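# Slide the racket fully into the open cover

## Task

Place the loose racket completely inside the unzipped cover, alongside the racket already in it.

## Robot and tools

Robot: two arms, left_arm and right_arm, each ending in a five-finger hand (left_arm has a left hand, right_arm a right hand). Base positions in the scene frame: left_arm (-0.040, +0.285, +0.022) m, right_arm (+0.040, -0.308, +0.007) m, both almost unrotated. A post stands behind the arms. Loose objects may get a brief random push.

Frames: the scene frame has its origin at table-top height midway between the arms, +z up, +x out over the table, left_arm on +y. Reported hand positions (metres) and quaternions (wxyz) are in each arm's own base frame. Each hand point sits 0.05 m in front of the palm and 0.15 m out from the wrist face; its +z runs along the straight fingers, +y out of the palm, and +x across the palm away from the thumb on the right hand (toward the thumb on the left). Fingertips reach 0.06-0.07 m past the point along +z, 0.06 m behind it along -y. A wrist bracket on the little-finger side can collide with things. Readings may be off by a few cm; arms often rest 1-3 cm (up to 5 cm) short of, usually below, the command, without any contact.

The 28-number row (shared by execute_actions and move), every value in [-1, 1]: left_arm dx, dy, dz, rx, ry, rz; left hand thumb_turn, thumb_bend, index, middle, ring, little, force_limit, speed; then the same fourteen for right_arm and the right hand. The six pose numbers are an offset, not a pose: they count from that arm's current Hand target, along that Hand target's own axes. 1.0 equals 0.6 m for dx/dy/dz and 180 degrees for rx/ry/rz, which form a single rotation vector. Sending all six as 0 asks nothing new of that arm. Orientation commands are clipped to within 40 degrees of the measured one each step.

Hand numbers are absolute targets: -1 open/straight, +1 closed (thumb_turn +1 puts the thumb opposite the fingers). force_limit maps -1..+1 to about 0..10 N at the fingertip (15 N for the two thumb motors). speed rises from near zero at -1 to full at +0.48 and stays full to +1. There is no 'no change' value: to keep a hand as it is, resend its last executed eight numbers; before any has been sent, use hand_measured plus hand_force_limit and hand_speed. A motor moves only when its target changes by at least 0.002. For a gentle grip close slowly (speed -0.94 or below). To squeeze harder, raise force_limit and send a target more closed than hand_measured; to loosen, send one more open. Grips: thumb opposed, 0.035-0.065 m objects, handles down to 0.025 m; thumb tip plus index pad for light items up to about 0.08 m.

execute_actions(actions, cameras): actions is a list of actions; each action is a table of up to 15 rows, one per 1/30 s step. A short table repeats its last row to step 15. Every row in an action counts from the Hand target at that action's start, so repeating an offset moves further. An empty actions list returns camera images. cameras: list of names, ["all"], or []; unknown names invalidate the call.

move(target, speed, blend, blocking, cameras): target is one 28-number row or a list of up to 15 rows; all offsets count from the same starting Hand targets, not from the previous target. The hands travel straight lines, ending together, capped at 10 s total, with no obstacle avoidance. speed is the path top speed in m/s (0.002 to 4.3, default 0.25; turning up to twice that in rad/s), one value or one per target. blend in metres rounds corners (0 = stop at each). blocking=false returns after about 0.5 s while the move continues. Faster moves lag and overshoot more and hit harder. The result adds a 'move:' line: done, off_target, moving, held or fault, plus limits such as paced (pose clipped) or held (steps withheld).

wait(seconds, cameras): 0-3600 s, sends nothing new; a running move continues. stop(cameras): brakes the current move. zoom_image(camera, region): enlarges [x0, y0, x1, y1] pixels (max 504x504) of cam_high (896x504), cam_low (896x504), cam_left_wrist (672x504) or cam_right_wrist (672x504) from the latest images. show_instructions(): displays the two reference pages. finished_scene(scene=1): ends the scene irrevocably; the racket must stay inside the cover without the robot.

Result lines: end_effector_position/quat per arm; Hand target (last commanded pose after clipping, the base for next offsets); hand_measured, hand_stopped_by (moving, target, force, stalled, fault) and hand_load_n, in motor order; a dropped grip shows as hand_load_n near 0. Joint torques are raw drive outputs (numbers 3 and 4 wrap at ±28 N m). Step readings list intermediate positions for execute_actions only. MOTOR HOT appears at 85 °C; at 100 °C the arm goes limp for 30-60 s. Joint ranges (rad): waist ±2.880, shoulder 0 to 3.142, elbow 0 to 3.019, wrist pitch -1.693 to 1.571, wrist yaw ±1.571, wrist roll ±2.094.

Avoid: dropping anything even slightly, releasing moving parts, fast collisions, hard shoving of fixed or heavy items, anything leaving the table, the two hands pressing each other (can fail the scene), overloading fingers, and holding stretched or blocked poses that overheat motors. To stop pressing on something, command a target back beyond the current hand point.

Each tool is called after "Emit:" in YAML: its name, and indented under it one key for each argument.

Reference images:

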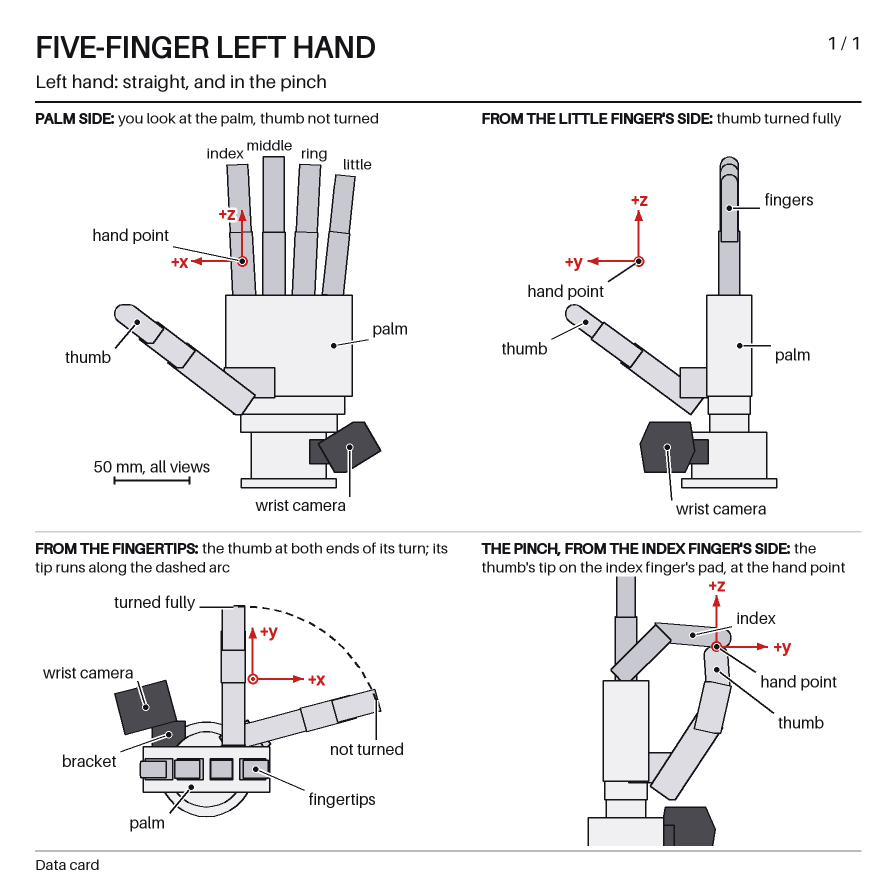

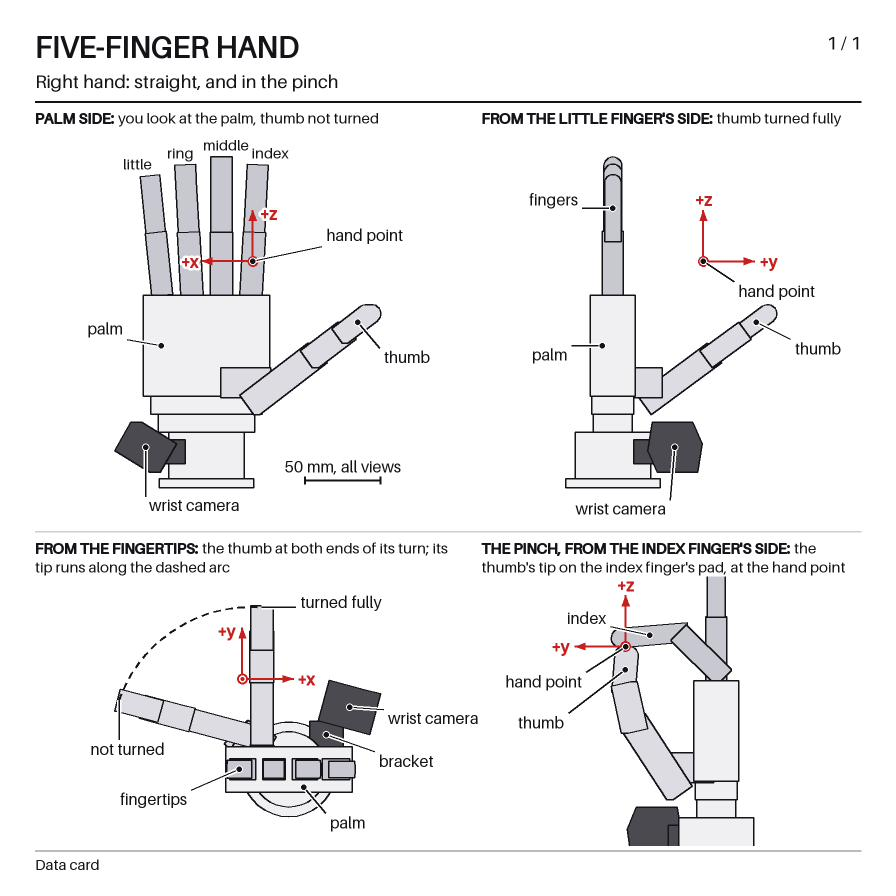

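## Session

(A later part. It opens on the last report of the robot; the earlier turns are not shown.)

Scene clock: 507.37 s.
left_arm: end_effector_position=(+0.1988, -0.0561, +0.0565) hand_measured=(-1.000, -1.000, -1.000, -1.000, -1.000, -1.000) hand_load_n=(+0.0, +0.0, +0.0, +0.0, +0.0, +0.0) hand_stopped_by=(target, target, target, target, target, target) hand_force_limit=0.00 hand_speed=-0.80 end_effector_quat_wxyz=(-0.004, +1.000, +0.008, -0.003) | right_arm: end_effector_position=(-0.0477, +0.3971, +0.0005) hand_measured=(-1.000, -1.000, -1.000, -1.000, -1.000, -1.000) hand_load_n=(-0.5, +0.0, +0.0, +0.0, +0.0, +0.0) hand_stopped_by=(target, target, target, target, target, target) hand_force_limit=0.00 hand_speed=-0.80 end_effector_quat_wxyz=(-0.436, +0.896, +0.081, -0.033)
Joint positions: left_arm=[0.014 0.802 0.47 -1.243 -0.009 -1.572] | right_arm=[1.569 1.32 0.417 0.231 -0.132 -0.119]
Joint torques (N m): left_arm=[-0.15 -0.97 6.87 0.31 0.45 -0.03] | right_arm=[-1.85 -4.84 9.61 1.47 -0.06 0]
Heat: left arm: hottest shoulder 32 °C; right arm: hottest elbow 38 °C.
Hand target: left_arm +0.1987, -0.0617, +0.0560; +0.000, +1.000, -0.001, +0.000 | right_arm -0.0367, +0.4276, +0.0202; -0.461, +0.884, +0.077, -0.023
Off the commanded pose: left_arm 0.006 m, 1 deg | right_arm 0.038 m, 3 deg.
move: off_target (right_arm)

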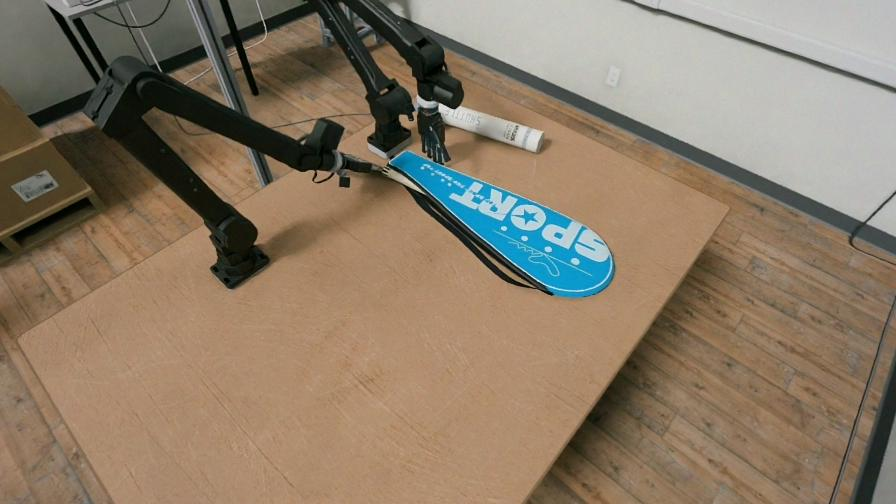

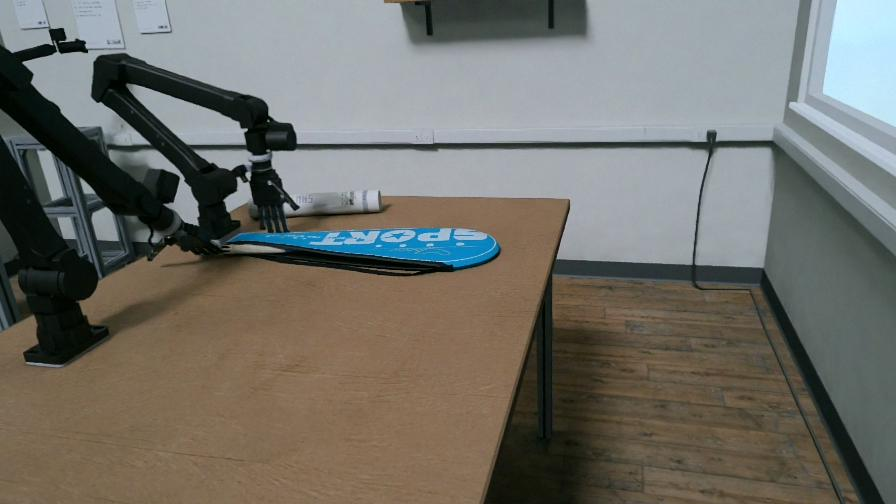

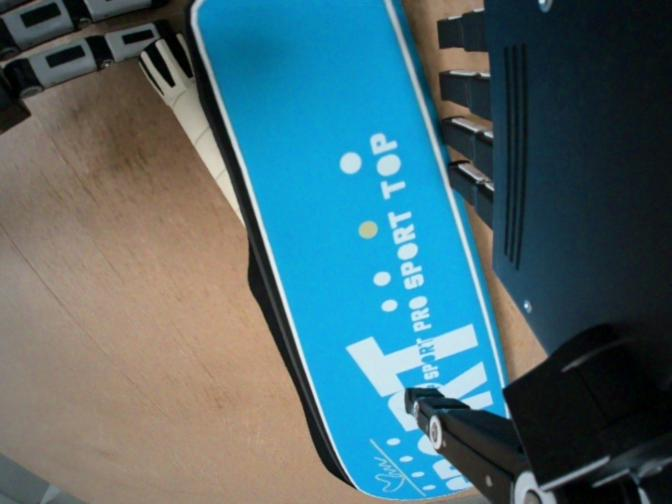

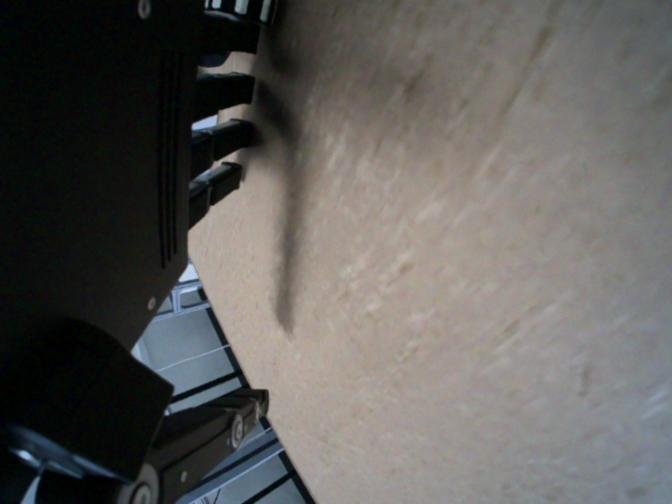

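Emit:
move:
  target: [0,0,0,0,0,0,-1,-1,-1,-1,-1,-1,0,-0.8,0.05,0,0,0,0,0,-1,-1,-1,-1,-1,-1,0,-0.8]
  speed: 0.05
  cameras: ["all"]

Emit:
zoom_image:
  camera: "cam_left_wrist"
  region: [60, 0, 340, 330]

Emit:
zoom_image:
  camera: "cam_high"
  region: [360, 120, 460, 220]

Emit:
zoom_image:
  camera: "cam_low"
  region: [190, 200, 310, 280]

Scene clock: 511.97 s.
left_arm: end_effector_position=(+0.1988, -0.0562, +0.0566) hand_measured=(-1.000, -1.000, -1.000, -1.000, -1.000, -1.000) hand_load_n=(+0.0, +0.0, +0.0, +0.0, +0.0, +0.0) hand_stopped_by=(target, target, target, target, target, target) hand_force_limit=0.00 hand_speed=-0.80 end_effector_quat_wxyz=(-0.004, +1.000, +0.008, -0.003) | right_arm: end_effector_position=(-0.0238, +0.4020, +0.0012) hand_measured=(-1.000, -1.000, -1.000, -1.000, -1.000, -1.000) hand_load_n=(+0.0, +0.0, +0.0, +0.0, +0.0, -0.5) hand_stopped_by=(target, target, target, target, target, target) hand_force_limit=0.00 hand_speed=-0.80 end_effector_quat_wxyz=(-0.439, +0.894, +0.083, -0.038)
Joint positions: left_arm=[0.014 0.802 0.47 -1.243 -0.009 -1.572] | right_arm=[1.48 1.337 0.431 0.231 -0.213 -0.173]
Joint torques (N m): left_arm=[-0.03 -0.97 6.89 0.32 0.42 -0.04] | right_arm=[-2.26 -5.13 10.03 0.98 0.07 0]
Heat: left arm: hottest shoulder 32 °C; right arm: hottest elbow 38 °C.
Hand target: left_arm +0.1987, -0.0617, +0.0560; +0.000, +1.000, -0.001, +0.000 | right_arm -0.0072, +0.4323, +0.0211; -0.461, +0.884, +0.077, -0.023
Off the commanded pose: left_arm 0.006 m, 1 deg | right_arm 0.040 m, 3 deg.
move: off_target (right_arm)

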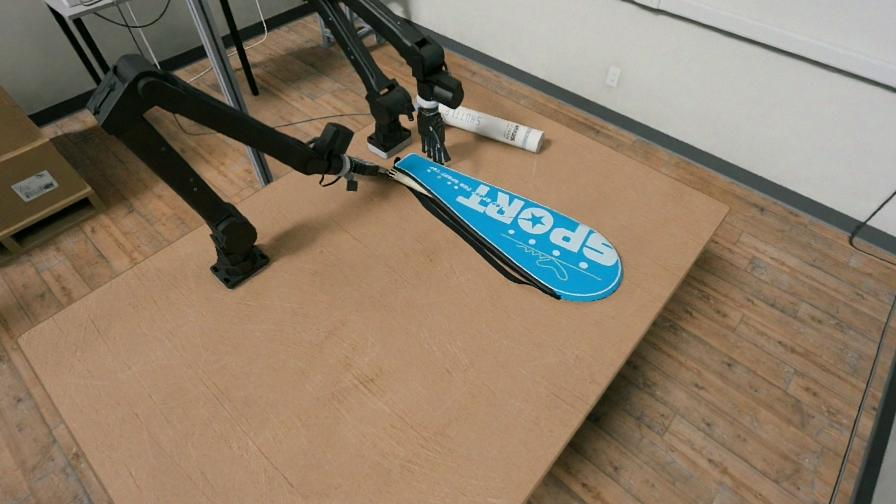

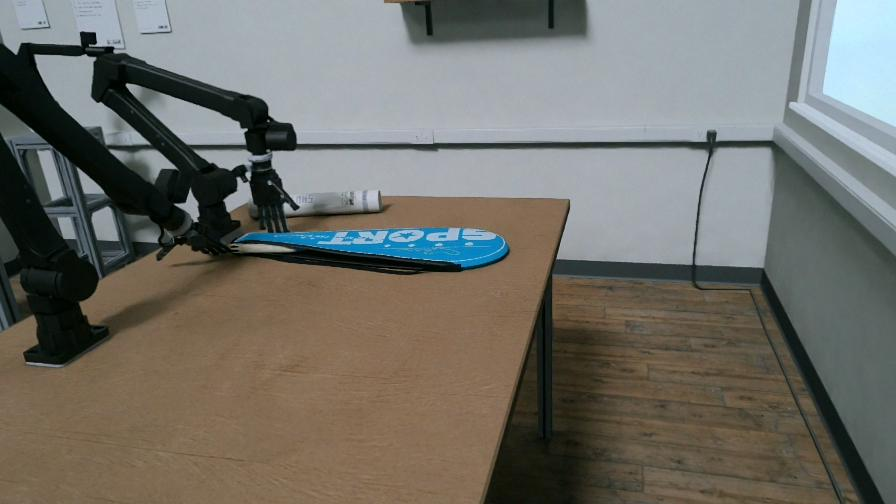

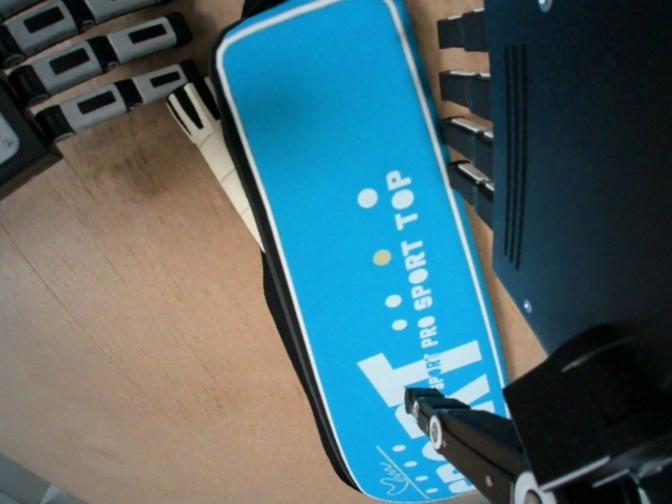

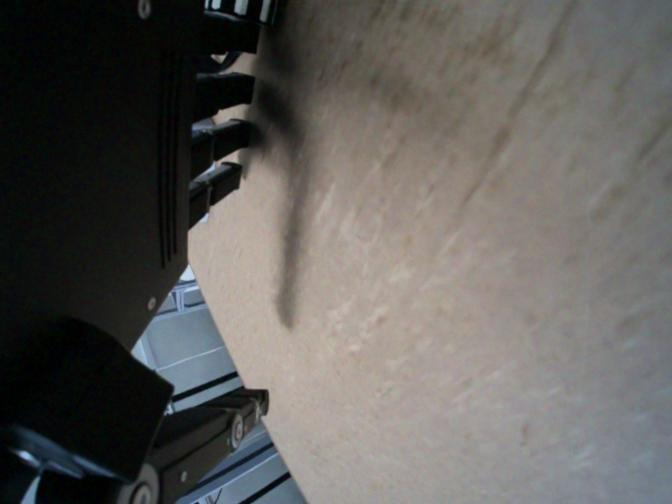

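Scaled by 1.527 from the camera's image (finer frame: 960x720).

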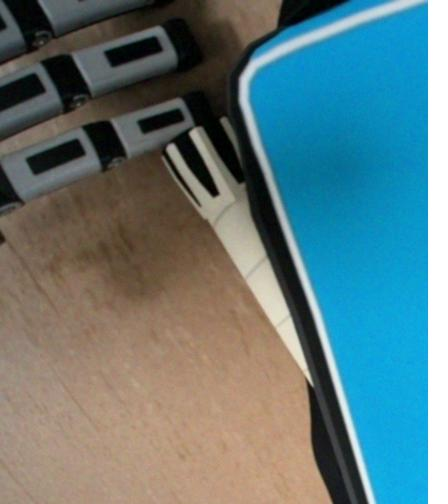

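Scaled by 5.040 from the camera's image (finer frame: 1280x720).

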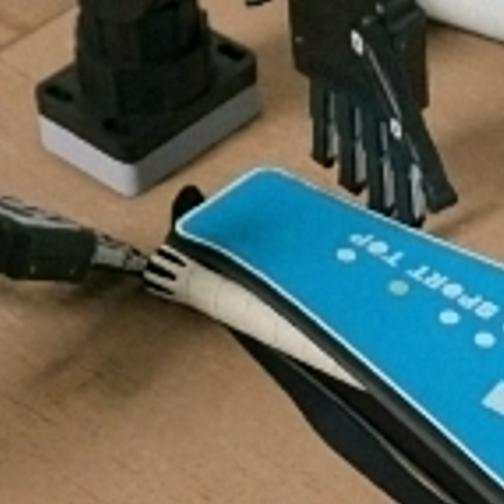

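Scaled by 4.200 from the camera's image (finer frame: 1280x720).

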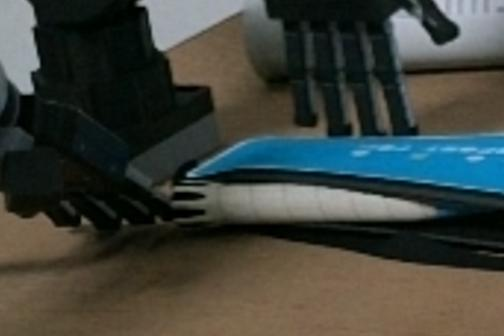

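Emit:
move:
  target:
    - [0,0,-0.117,0,0,0,-1,-1,-1,-1,-1,-1,0,-0.8,-0.02,0,0,0,0,0,-1,-1,-1,-1,-1,-1,0,-0.8]
    - [0,0.0583,-0.117,0,0,0,-1,-1,-1,-1,-1,-1,0,-0.8,-0.02,0,0,0,0,0,-1,-1,-1,-1,-1,-1,0,-0.8]
    - [0,0.0583,-0.05,0,0,0,-1,-1,-1,-1,-1,-1,0,-0.8,-0.02,0,0,0,0,0,-1,-1,-1,-1,-1,-1,0,-0.8]
  speed: [0.1,0.1,0.04]
  cameras: ["all"]

Emit:
zoom_image:
  camera: "cam_high"
  region: [360, 110, 480, 230]

Emit:
zoom_image:
  camera: "cam_low"
  region: [190, 180, 330, 280]

Scene clock: 556.97 s.
left_arm: end_effector_position=(+0.1965, -0.0950, +0.0876) hand_measured=(-1.000, -1.000, -1.000, -1.000, -1.000, -1.000) hand_load_n=(+0.0, +0.0, +0.0, +0.0, +0.0, +0.0) hand_stopped_by=(target, target, target, target, target, target) hand_force_limit=0.00 hand_speed=-0.80 end_effector_quat_wxyz=(+0.002, +1.000, -0.003, -0.004) | right_arm: end_effector_position=(-0.0205, +0.4026, +0.0003) hand_measured=(-1.000, -1.000, -1.000, -1.000, -1.000, -1.000) hand_load_n=(-0.5, +0.0, +0.0, +0.0, +0.0, +0.0) hand_stopped_by=(target, target, target, target, target, target) hand_force_limit=0.00 hand_speed=-0.80 end_effector_quat_wxyz=(-0.438, +0.895, +0.078, -0.028)
Joint positions: left_arm=[-0.198 0.779 0.544 -1.342 0.005 -1.763] | right_arm=[1.483 1.337 0.431 0.231 -0.189 -0.172]
Joint torques (N m): left_arm=[0.03 -0.67 7.19 0.53 -0.14 -0.18] | right_arm=[0.62 -5.48 9.42 1.24 0.27 0.22]
Heat: left arm: hottest elbow 32 °C; right arm: hottest elbow 40 °C.
Hand target: left_arm +0.1986, -0.0967, +0.0860; +0.000, +1.000, -0.001, +0.000 | right_arm -0.0190, +0.4305, +0.0207; -0.461, +0.884, +0.077, -0.023
Off the commanded pose: left_arm 0.003 m, 1 deg | right_arm 0.035 m, 3 deg.
move: off_target (right_arm)

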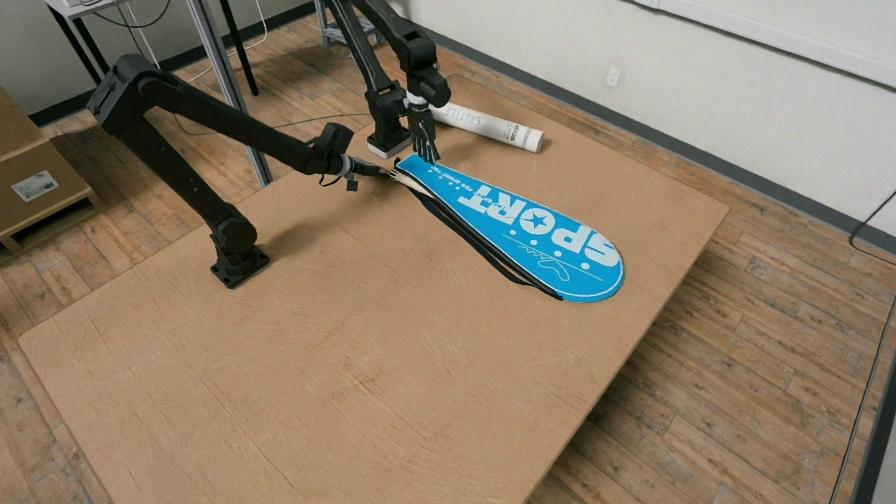

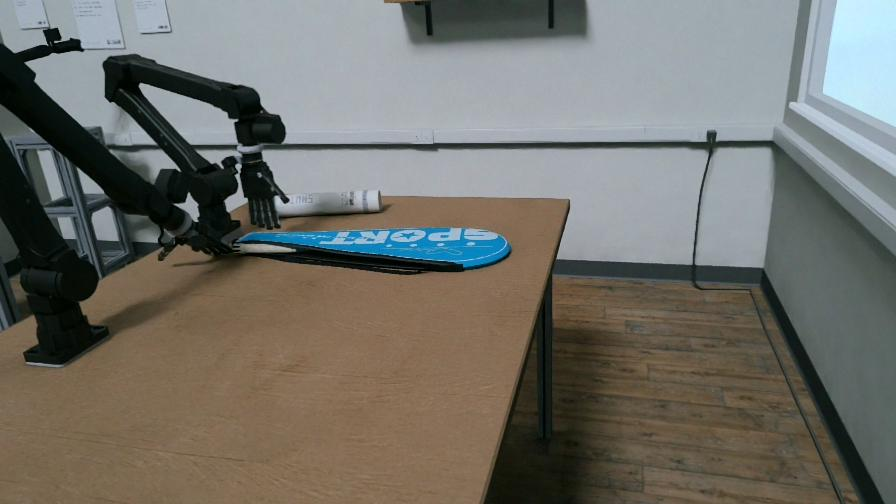

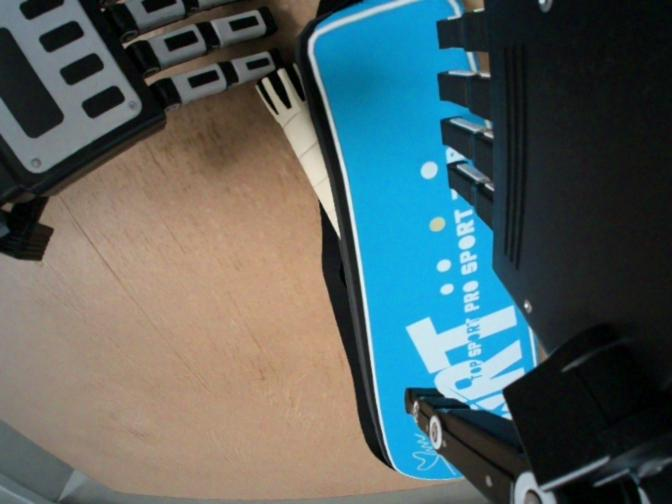

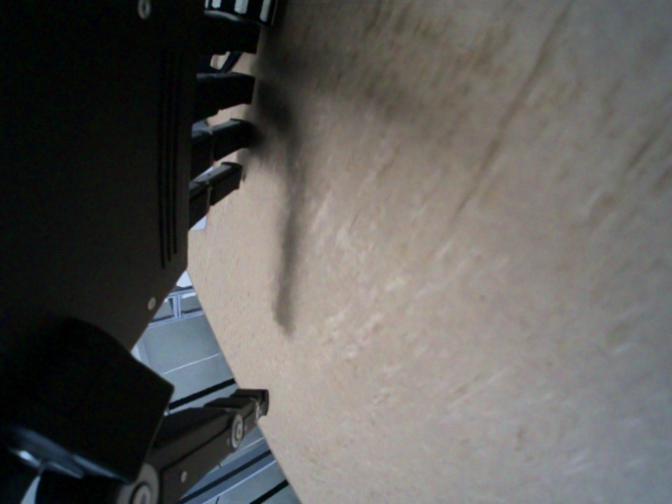

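Scaled by 4.200 from the camera's image (finer frame: 1280x720).

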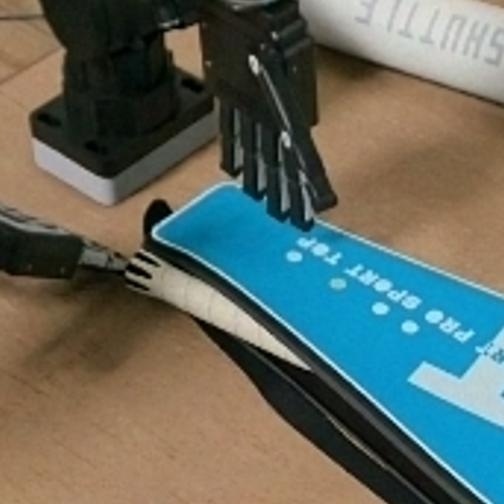

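Scaled by 3.600 from the camera's image (finer frame: 1280x720).

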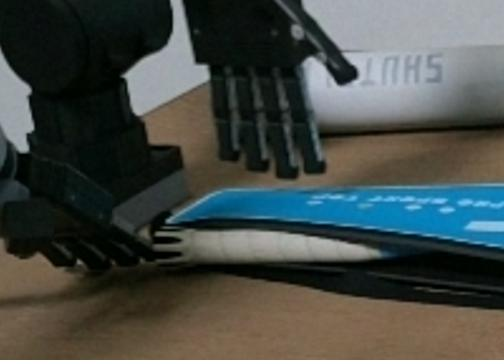

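Emit:
move:
  target: [0,0,0.025,0,0,0,-1,-1,-1,-1,-1,-1,0,-0.8,0,0,0,0,0,0,-1,-1,-1,-1,-1,-1,0,-0.8]
  speed: 0.03
  cameras: ["cam_high","cam_low","cam_left_wrist"]

Emit:
zoom_image:
  camera: "cam_high"
  region: [360, 110, 480, 230]

Emit:
zoom_image:
  camera: "cam_low"
  region: [190, 180, 330, 280]

Scene clock: 561.57 s.
left_arm: end_effector_position=(+0.1959, -0.0949, +0.0722) hand_measured=(-1.000, -1.000, -1.000, -1.000, -1.000, -1.000) hand_load_n=(+0.0, +0.0, +0.0, +0.0, +0.0, +0.0) hand_stopped_by=(target, target, target, target, target, target) hand_force_limit=0.00 hand_speed=-0.80 end_effector_quat_wxyz=(+0.001, +1.000, -0.002, -0.005) | right_arm: end_effector_position=(-0.0205, +0.4026, +0.0003) hand_measured=(-1.000, -1.000, -1.000, -1.000, -1.000, -1.000) hand_load_n=(+0.0, +0.0, +0.0, +0.0, +0.0, +0.0) hand_stopped_by=(target, target, target, target, target, target) hand_force_limit=0.00 hand_speed=-0.80 end_effector_quat_wxyz=(-0.438, +0.895, +0.078, -0.028)
Joint positions: left_arm=[-0.198 0.795 0.508 -1.293 0.005 -1.764] | right_arm=[1.483 1.337 0.431 0.231 -0.189 -0.172]
Joint torques (N m): left_arm=[0.09 -0.79 7.09 0.53 -0.12 -0.18] | right_arm=[0.62 -5.48 9.42 1.24 0.27 0.22]
Heat: left arm: hottest elbow 32 °C; right arm: hottest elbow 40 °C.
Hand target: left_arm +0.1986, -0.0967, +0.0710; +0.000, +1.000, +0.000, +0.000 | right_arm -0.0190, +0.4305, +0.0207; -0.461, +0.884, +0.077, -0.023
Off the commanded pose: left_arm 0.003 m, 1 deg | right_arm 0.035 m, 3 deg.
move: done

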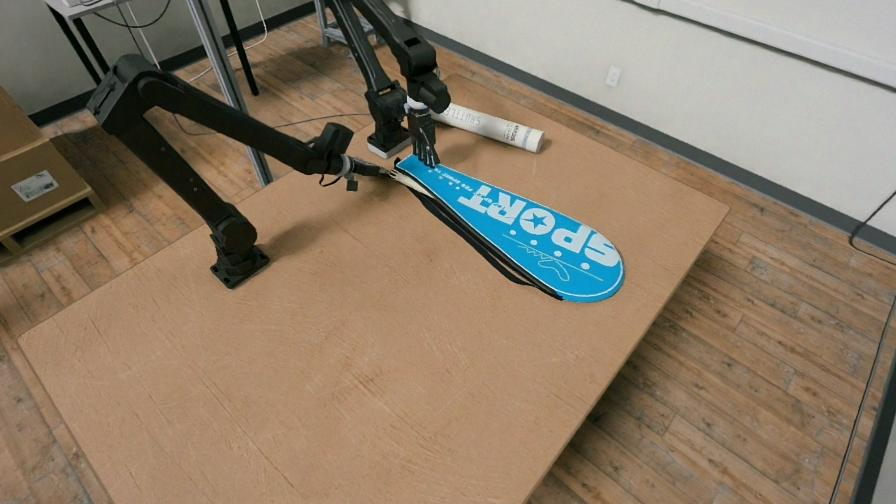

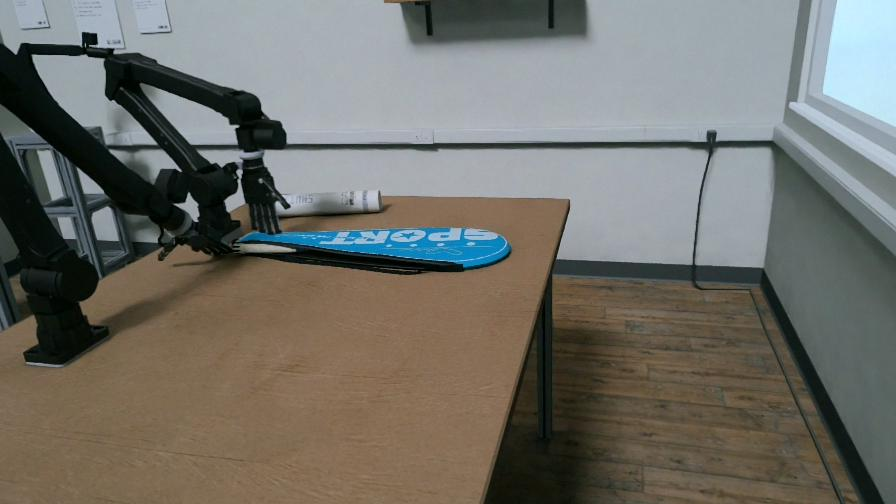

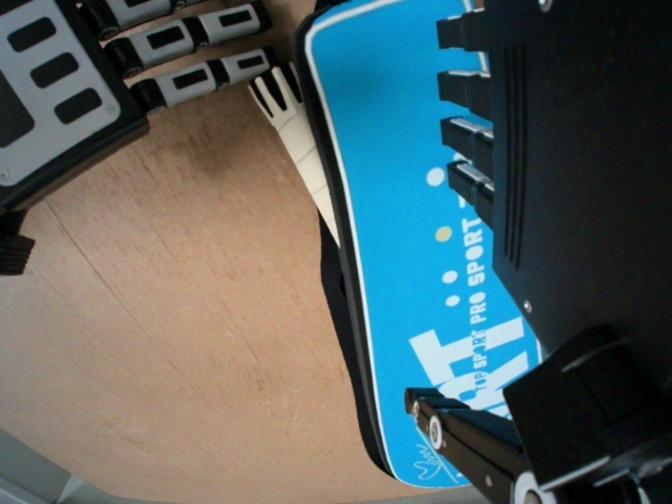

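Scaled by 4.200 from the camera's image (finer frame: 1280x720).

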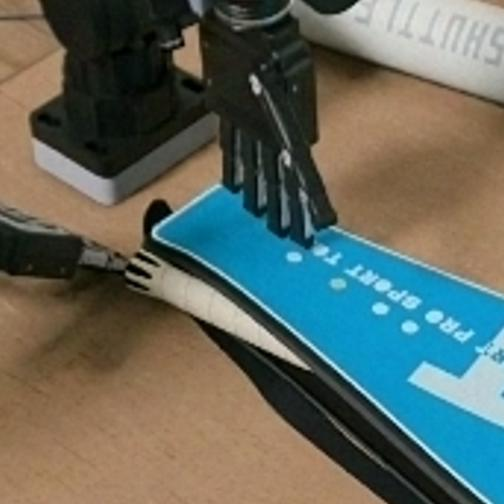

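Scaled by 3.600 from the camera's image (finer frame: 1280x720).

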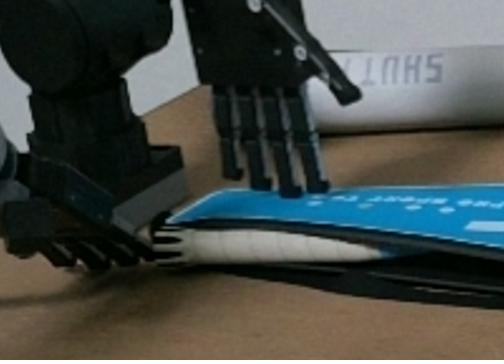

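Emit:
move:
  target: [0,0,0.015,0,0,0,-1,-1,-1,-1,-1,-1,0,-0.8,0,0,0,0,0,0,-1,-1,-1,-1,-1,-1,0,-0.8]
  speed: 0.03
  cameras: ["cam_high","cam_low","cam_left_wrist"]

Emit:
zoom_image:
  camera: "cam_high"
  region: [380, 130, 460, 210]

Emit:
zoom_image:
  camera: "cam_low"
  region: [220, 200, 320, 270]

Scene clock: 566.37 s.
left_arm: end_effector_position=(+0.1971, -0.0951, +0.0672) hand_measured=(-1.000, -1.000, -1.000, -1.000, -1.000, -1.000) hand_load_n=(+0.0, +0.0, +0.0, +0.0, +0.0, +0.0) hand_stopped_by=(target, target, target, target, target, target) hand_force_limit=0.00 hand_speed=-0.80 end_effector_quat_wxyz=(+0.002, +1.000, -0.002, -0.002) | right_arm: end_effector_position=(-0.0205, +0.4026, +0.0003) hand_measured=(-1.000, -1.000, -1.000, -1.000, -1.000, -1.000) hand_load_n=(+0.0, +0.0, -0.5, +0.0, +0.0, +0.0) hand_stopped_by=(target, target, target, target, target, target) hand_force_limit=0.00 hand_speed=-0.80 end_effector_quat_wxyz=(-0.438, +0.895, +0.078, -0.028)
Joint positions: left_arm=[-0.198 0.799 0.496 -1.27 0.004 -1.764] | right_arm=[1.483 1.337 0.431 0.231 -0.189 -0.172]
Joint torques (N m): left_arm=[0.21 -0.32 6.42 0.8 -0.12 -0.17] | right_arm=[0.62 -5.48 9.43 1.24 0.27 0.22]
Heat: left arm: hottest elbow 32 °C; right arm: hottest elbow 40 °C.
Hand target: left_arm +0.1986, -0.0967, +0.0620; +0.000, +1.000, +0.000, +0.000 | right_arm -0.0190, +0.4304, +0.0207; -0.461, +0.884, +0.077, -0.023
Off the commanded pose: left_arm 0.006 m, 0 deg | right_arm 0.035 m, 3 deg.
move: done

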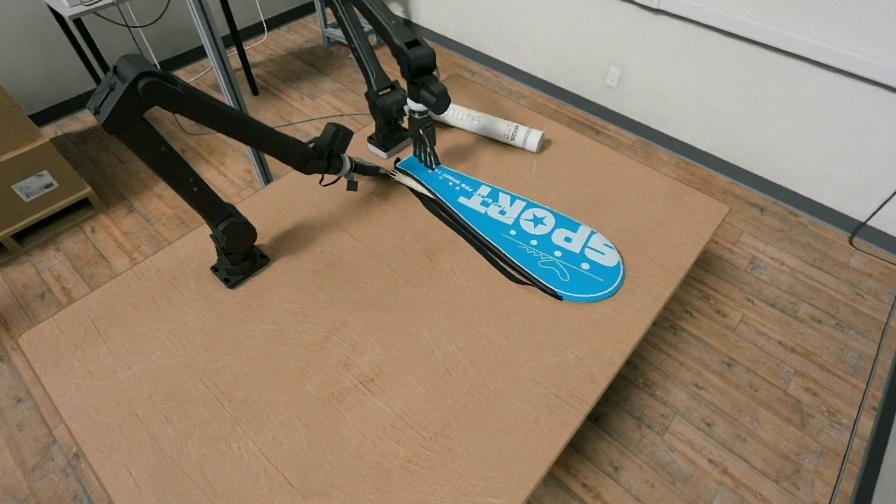

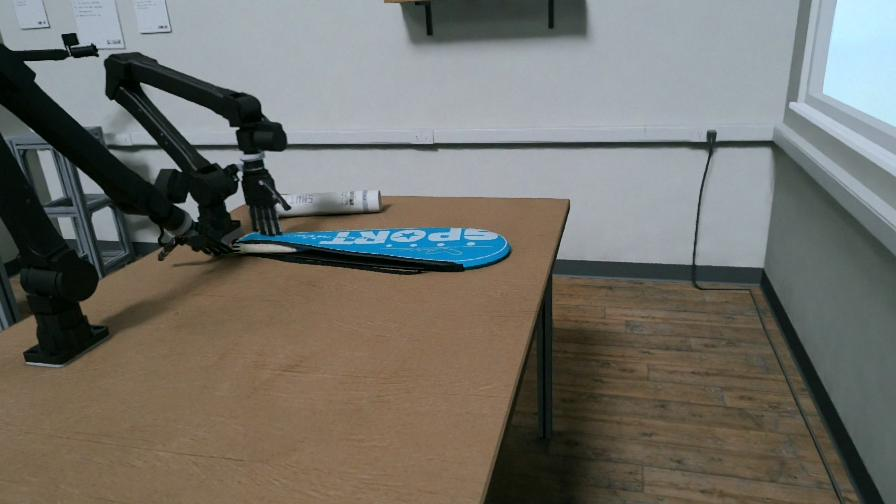

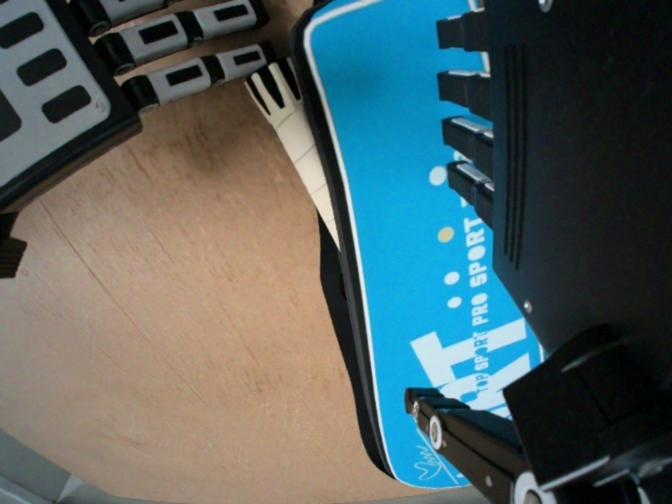

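Scaled by 6.300 from the camera's image (finer frame: 1280x720).

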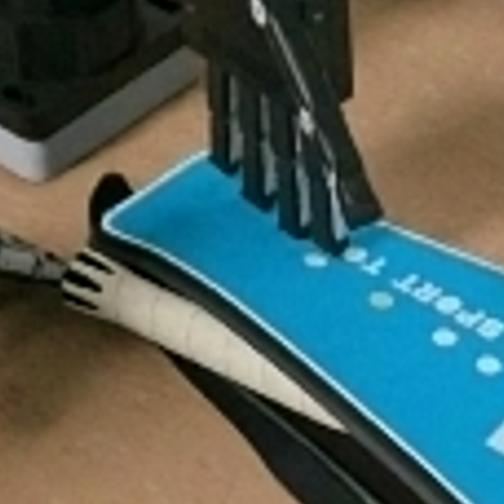

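Scaled by 5.040 from the camera's image (finer frame: 1280x720).

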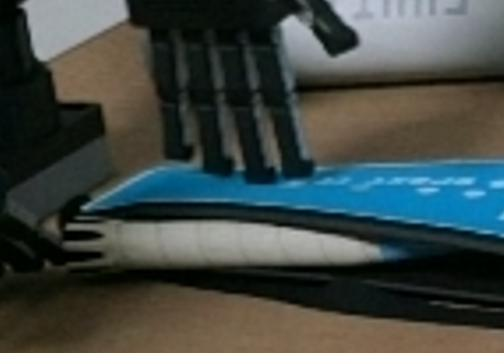

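Emit:
move:
  target: [0,0,0.015,0,0,0,-1,-1,-1,-1,-1,-1,0,-0.8,0.02,0,0,0,0,0,-1,-1,-1,-1,-1,-1,0,-0.8]
  speed: 0.03
  cameras: ["cam_high","cam_low","cam_left_wrist"]

Emit:
zoom_image:
  camera: "cam_high"
  region: [380, 130, 460, 210]

Emit:
zoom_image:
  camera: "cam_low"
  region: [220, 200, 320, 270]

Scene clock: 570.07 s.
left_arm: end_effector_position=(+0.1987, -0.0952, +0.0643) hand_measured=(-1.000, -1.000, -1.000, -1.000, -1.000, -1.000) hand_load_n=(+0.0, +0.0, +0.0, +0.0, +0.0, +0.0) hand_stopped_by=(target, target, target, target, target, target) hand_force_limit=0.00 hand_speed=-0.80 end_effector_quat_wxyz=(+0.003, +1.000, -0.002, +0.004) | right_arm: end_effector_position=(-0.0202, +0.4036, +0.0016) hand_measured=(-1.000, -1.000, -1.000, -1.000, -1.000, -1.000) hand_load_n=(+0.0, +0.0, -0.5, +0.0, +0.0, -0.5) hand_stopped_by=(target, target, target, target, target, target) hand_force_limit=0.00 hand_speed=-0.80 end_effector_quat_wxyz=(-0.440, +0.894, +0.080, -0.035)
Joint positions: left_arm=[-0.198 0.796 0.485 -1.25 0.004 -1.764] | right_arm=[1.474 1.339 0.434 0.231 -0.208 -0.174]
Joint torques (N m): left_arm=[0.15 -0.09 5.74 1.17 -0.1 -0.17] | right_arm=[-1.79 -5.13 9.8 1.01 -0.12 0]
Heat: left arm: hottest elbow 32 °C; right arm: hottest elbow 40 °C.
Hand target: left_arm +0.1986, -0.0967, +0.0530; +0.000, +1.000, +0.000, +0.000 | right_arm -0.0072, +0.4323, +0.0211; -0.461, +0.884, +0.077, -0.023
Off the commanded pose: left_arm 0.011 m, 1 deg | right_arm 0.037 m, 3 deg.
move: off_target (left_arm, right_arm)

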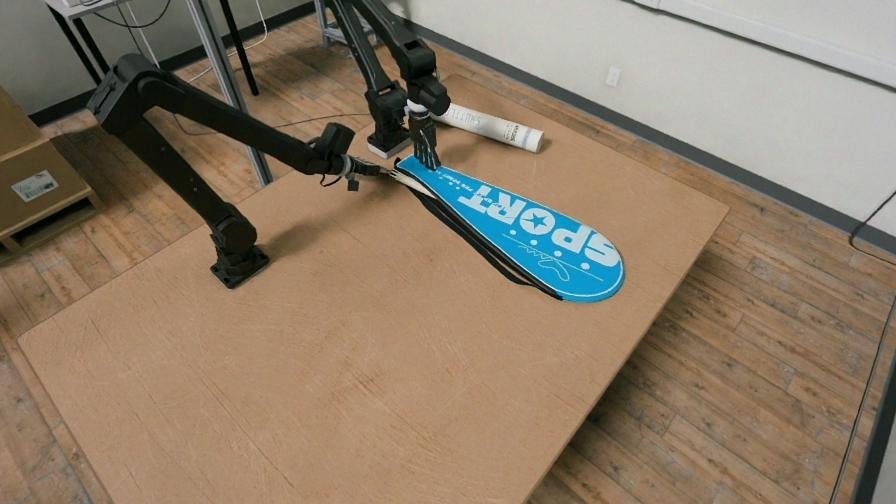

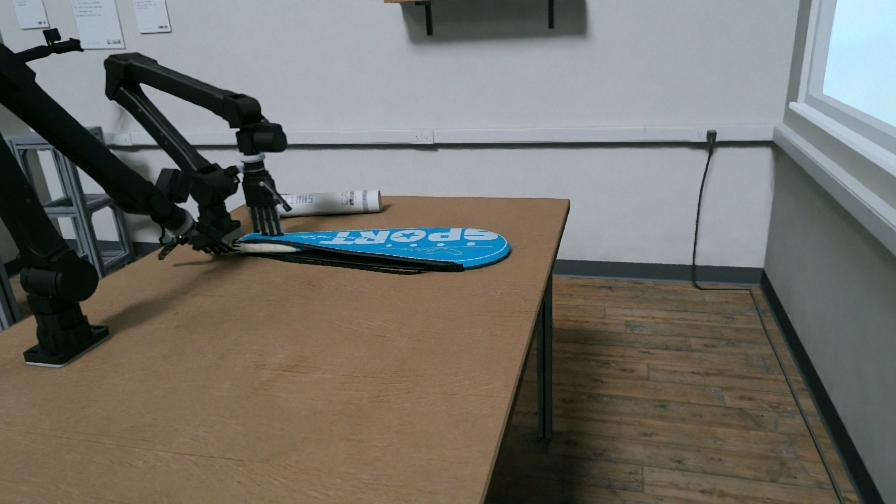

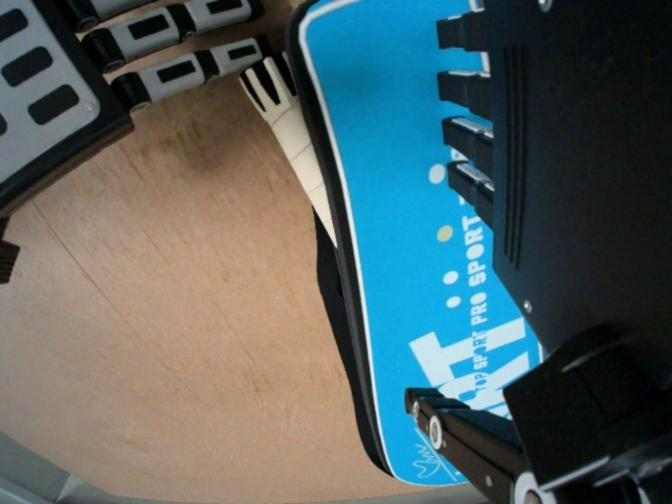

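Scaled by 6.300 from the camera's image (finer frame: 1280x720).

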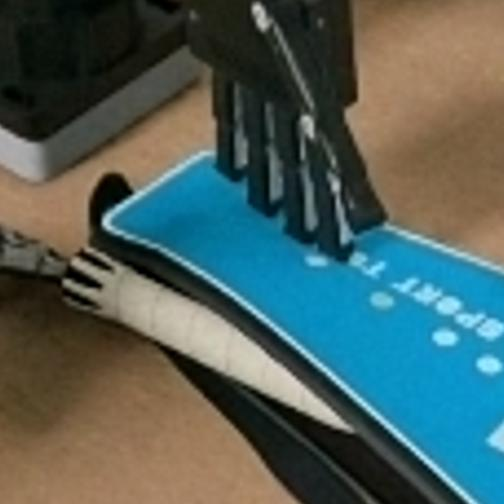

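Scaled by 5.040 from the camera's image (finer frame: 1280x720).

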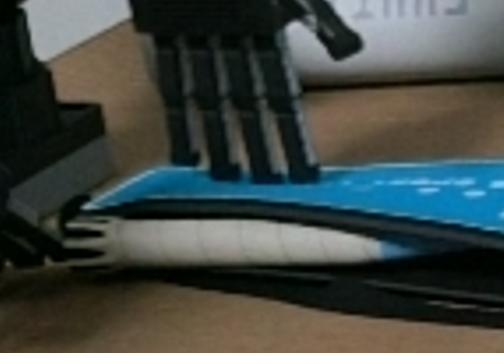

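Emit:
move:
  target: [0,0,0,0,0,0,-1,-1,-1,-1,-1,-1,0,-0.8,0.05,0,0,0,0,0,-1,-1,-1,-1,-1,-1,0,-0.8]
  speed: 0.04
  cameras: ["cam_high","cam_low","cam_left_wrist"]

Emit:
zoom_image:
  camera: "cam_high"
  region: [380, 130, 460, 210]

Emit:
zoom_image:
  camera: "cam_low"
  region: [220, 200, 320, 270]

Scene clock: 574.63 s.
left_arm: end_effector_position=(+0.2007, -0.0951, +0.0645) hand_measured=(-1.000, -1.000, -1.000, -1.000, -1.000, -1.000) hand_load_n=(+0.0, +0.0, +0.0, +0.0, +0.0, +0.0) hand_stopped_by=(target, target, target, target, target, target) hand_force_limit=0.00 hand_speed=-0.80 end_effector_quat_wxyz=(+0.002, +1.000, -0.002, +0.008) | right_arm: end_effector_position=(+0.0015, +0.4091, +0.0041) hand_measured=(-1.000, -1.000, -1.000, -1.000, -1.000, -1.000) hand_load_n=(+0.0, -0.5, -0.5, +0.0, -0.5, -0.5) hand_stopped_by=(target, target, target, target, target, target) hand_force_limit=0.00 hand_speed=-0.80 end_effector_quat_wxyz=(-0.443, +0.892, +0.084, -0.041)
Joint positions: left_arm=[-0.198 0.796 0.485 -1.243 0.001 -1.764] | right_arm=[1.394 1.357 0.459 0.217 -0.288 -0.228]
Joint torques (N m): left_arm=[0.15 -0.03 5.74 0.92 0.02 -0.16] | right_arm=[-2.55 -5.19 10.09 0.79 0.14 0.01]
Heat: left arm: hottest elbow 32 °C; right arm: hottest elbow 40 °C.
Hand target: left_arm +0.1986, -0.0967, +0.0530; +0.000, +1.000, +0.000, +0.000 | right_arm +0.0224, +0.4370, +0.0220; -0.461, +0.884, +0.077, -0.023
Off the commanded pose: left_arm 0.012 m, 1 deg | right_arm 0.039 m, 3 deg.
move: off_target (right_arm)

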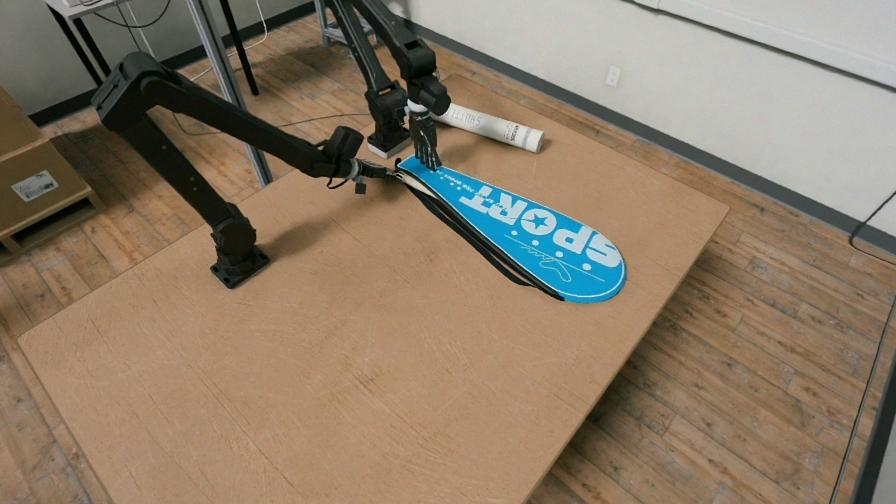

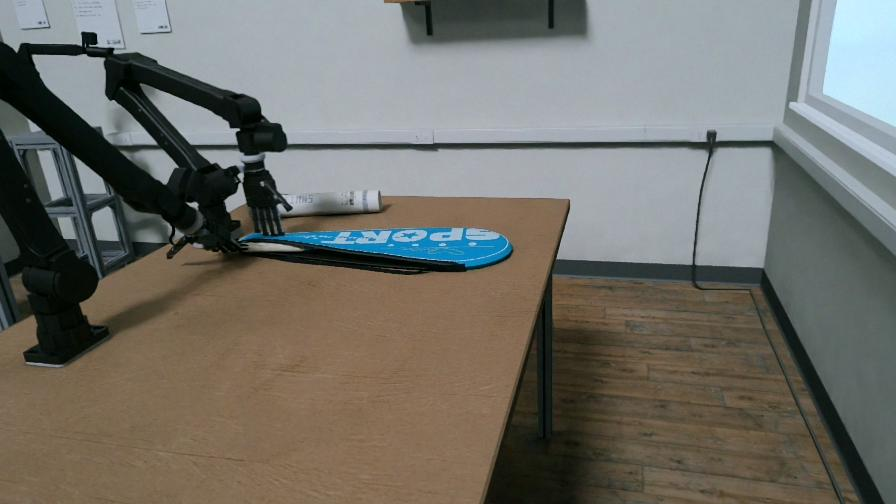

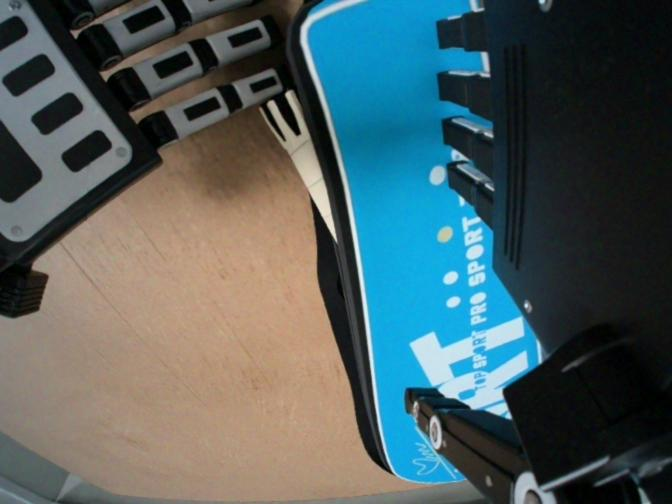

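Scaled by 6.300 from the camera's image (finer frame: 1280x720).

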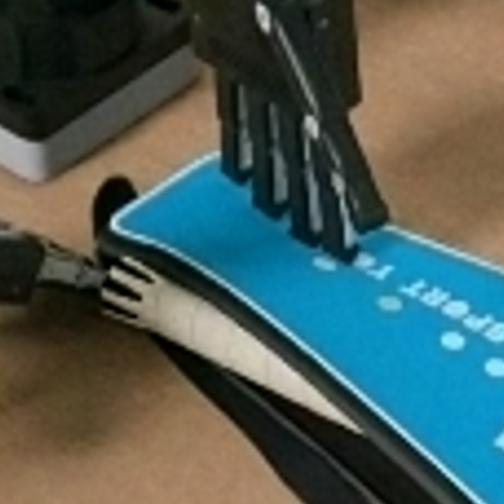

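Scaled by 5.040 from the camera's image (finer frame: 1280x720).

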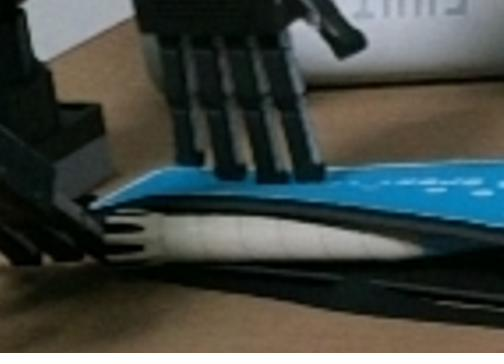

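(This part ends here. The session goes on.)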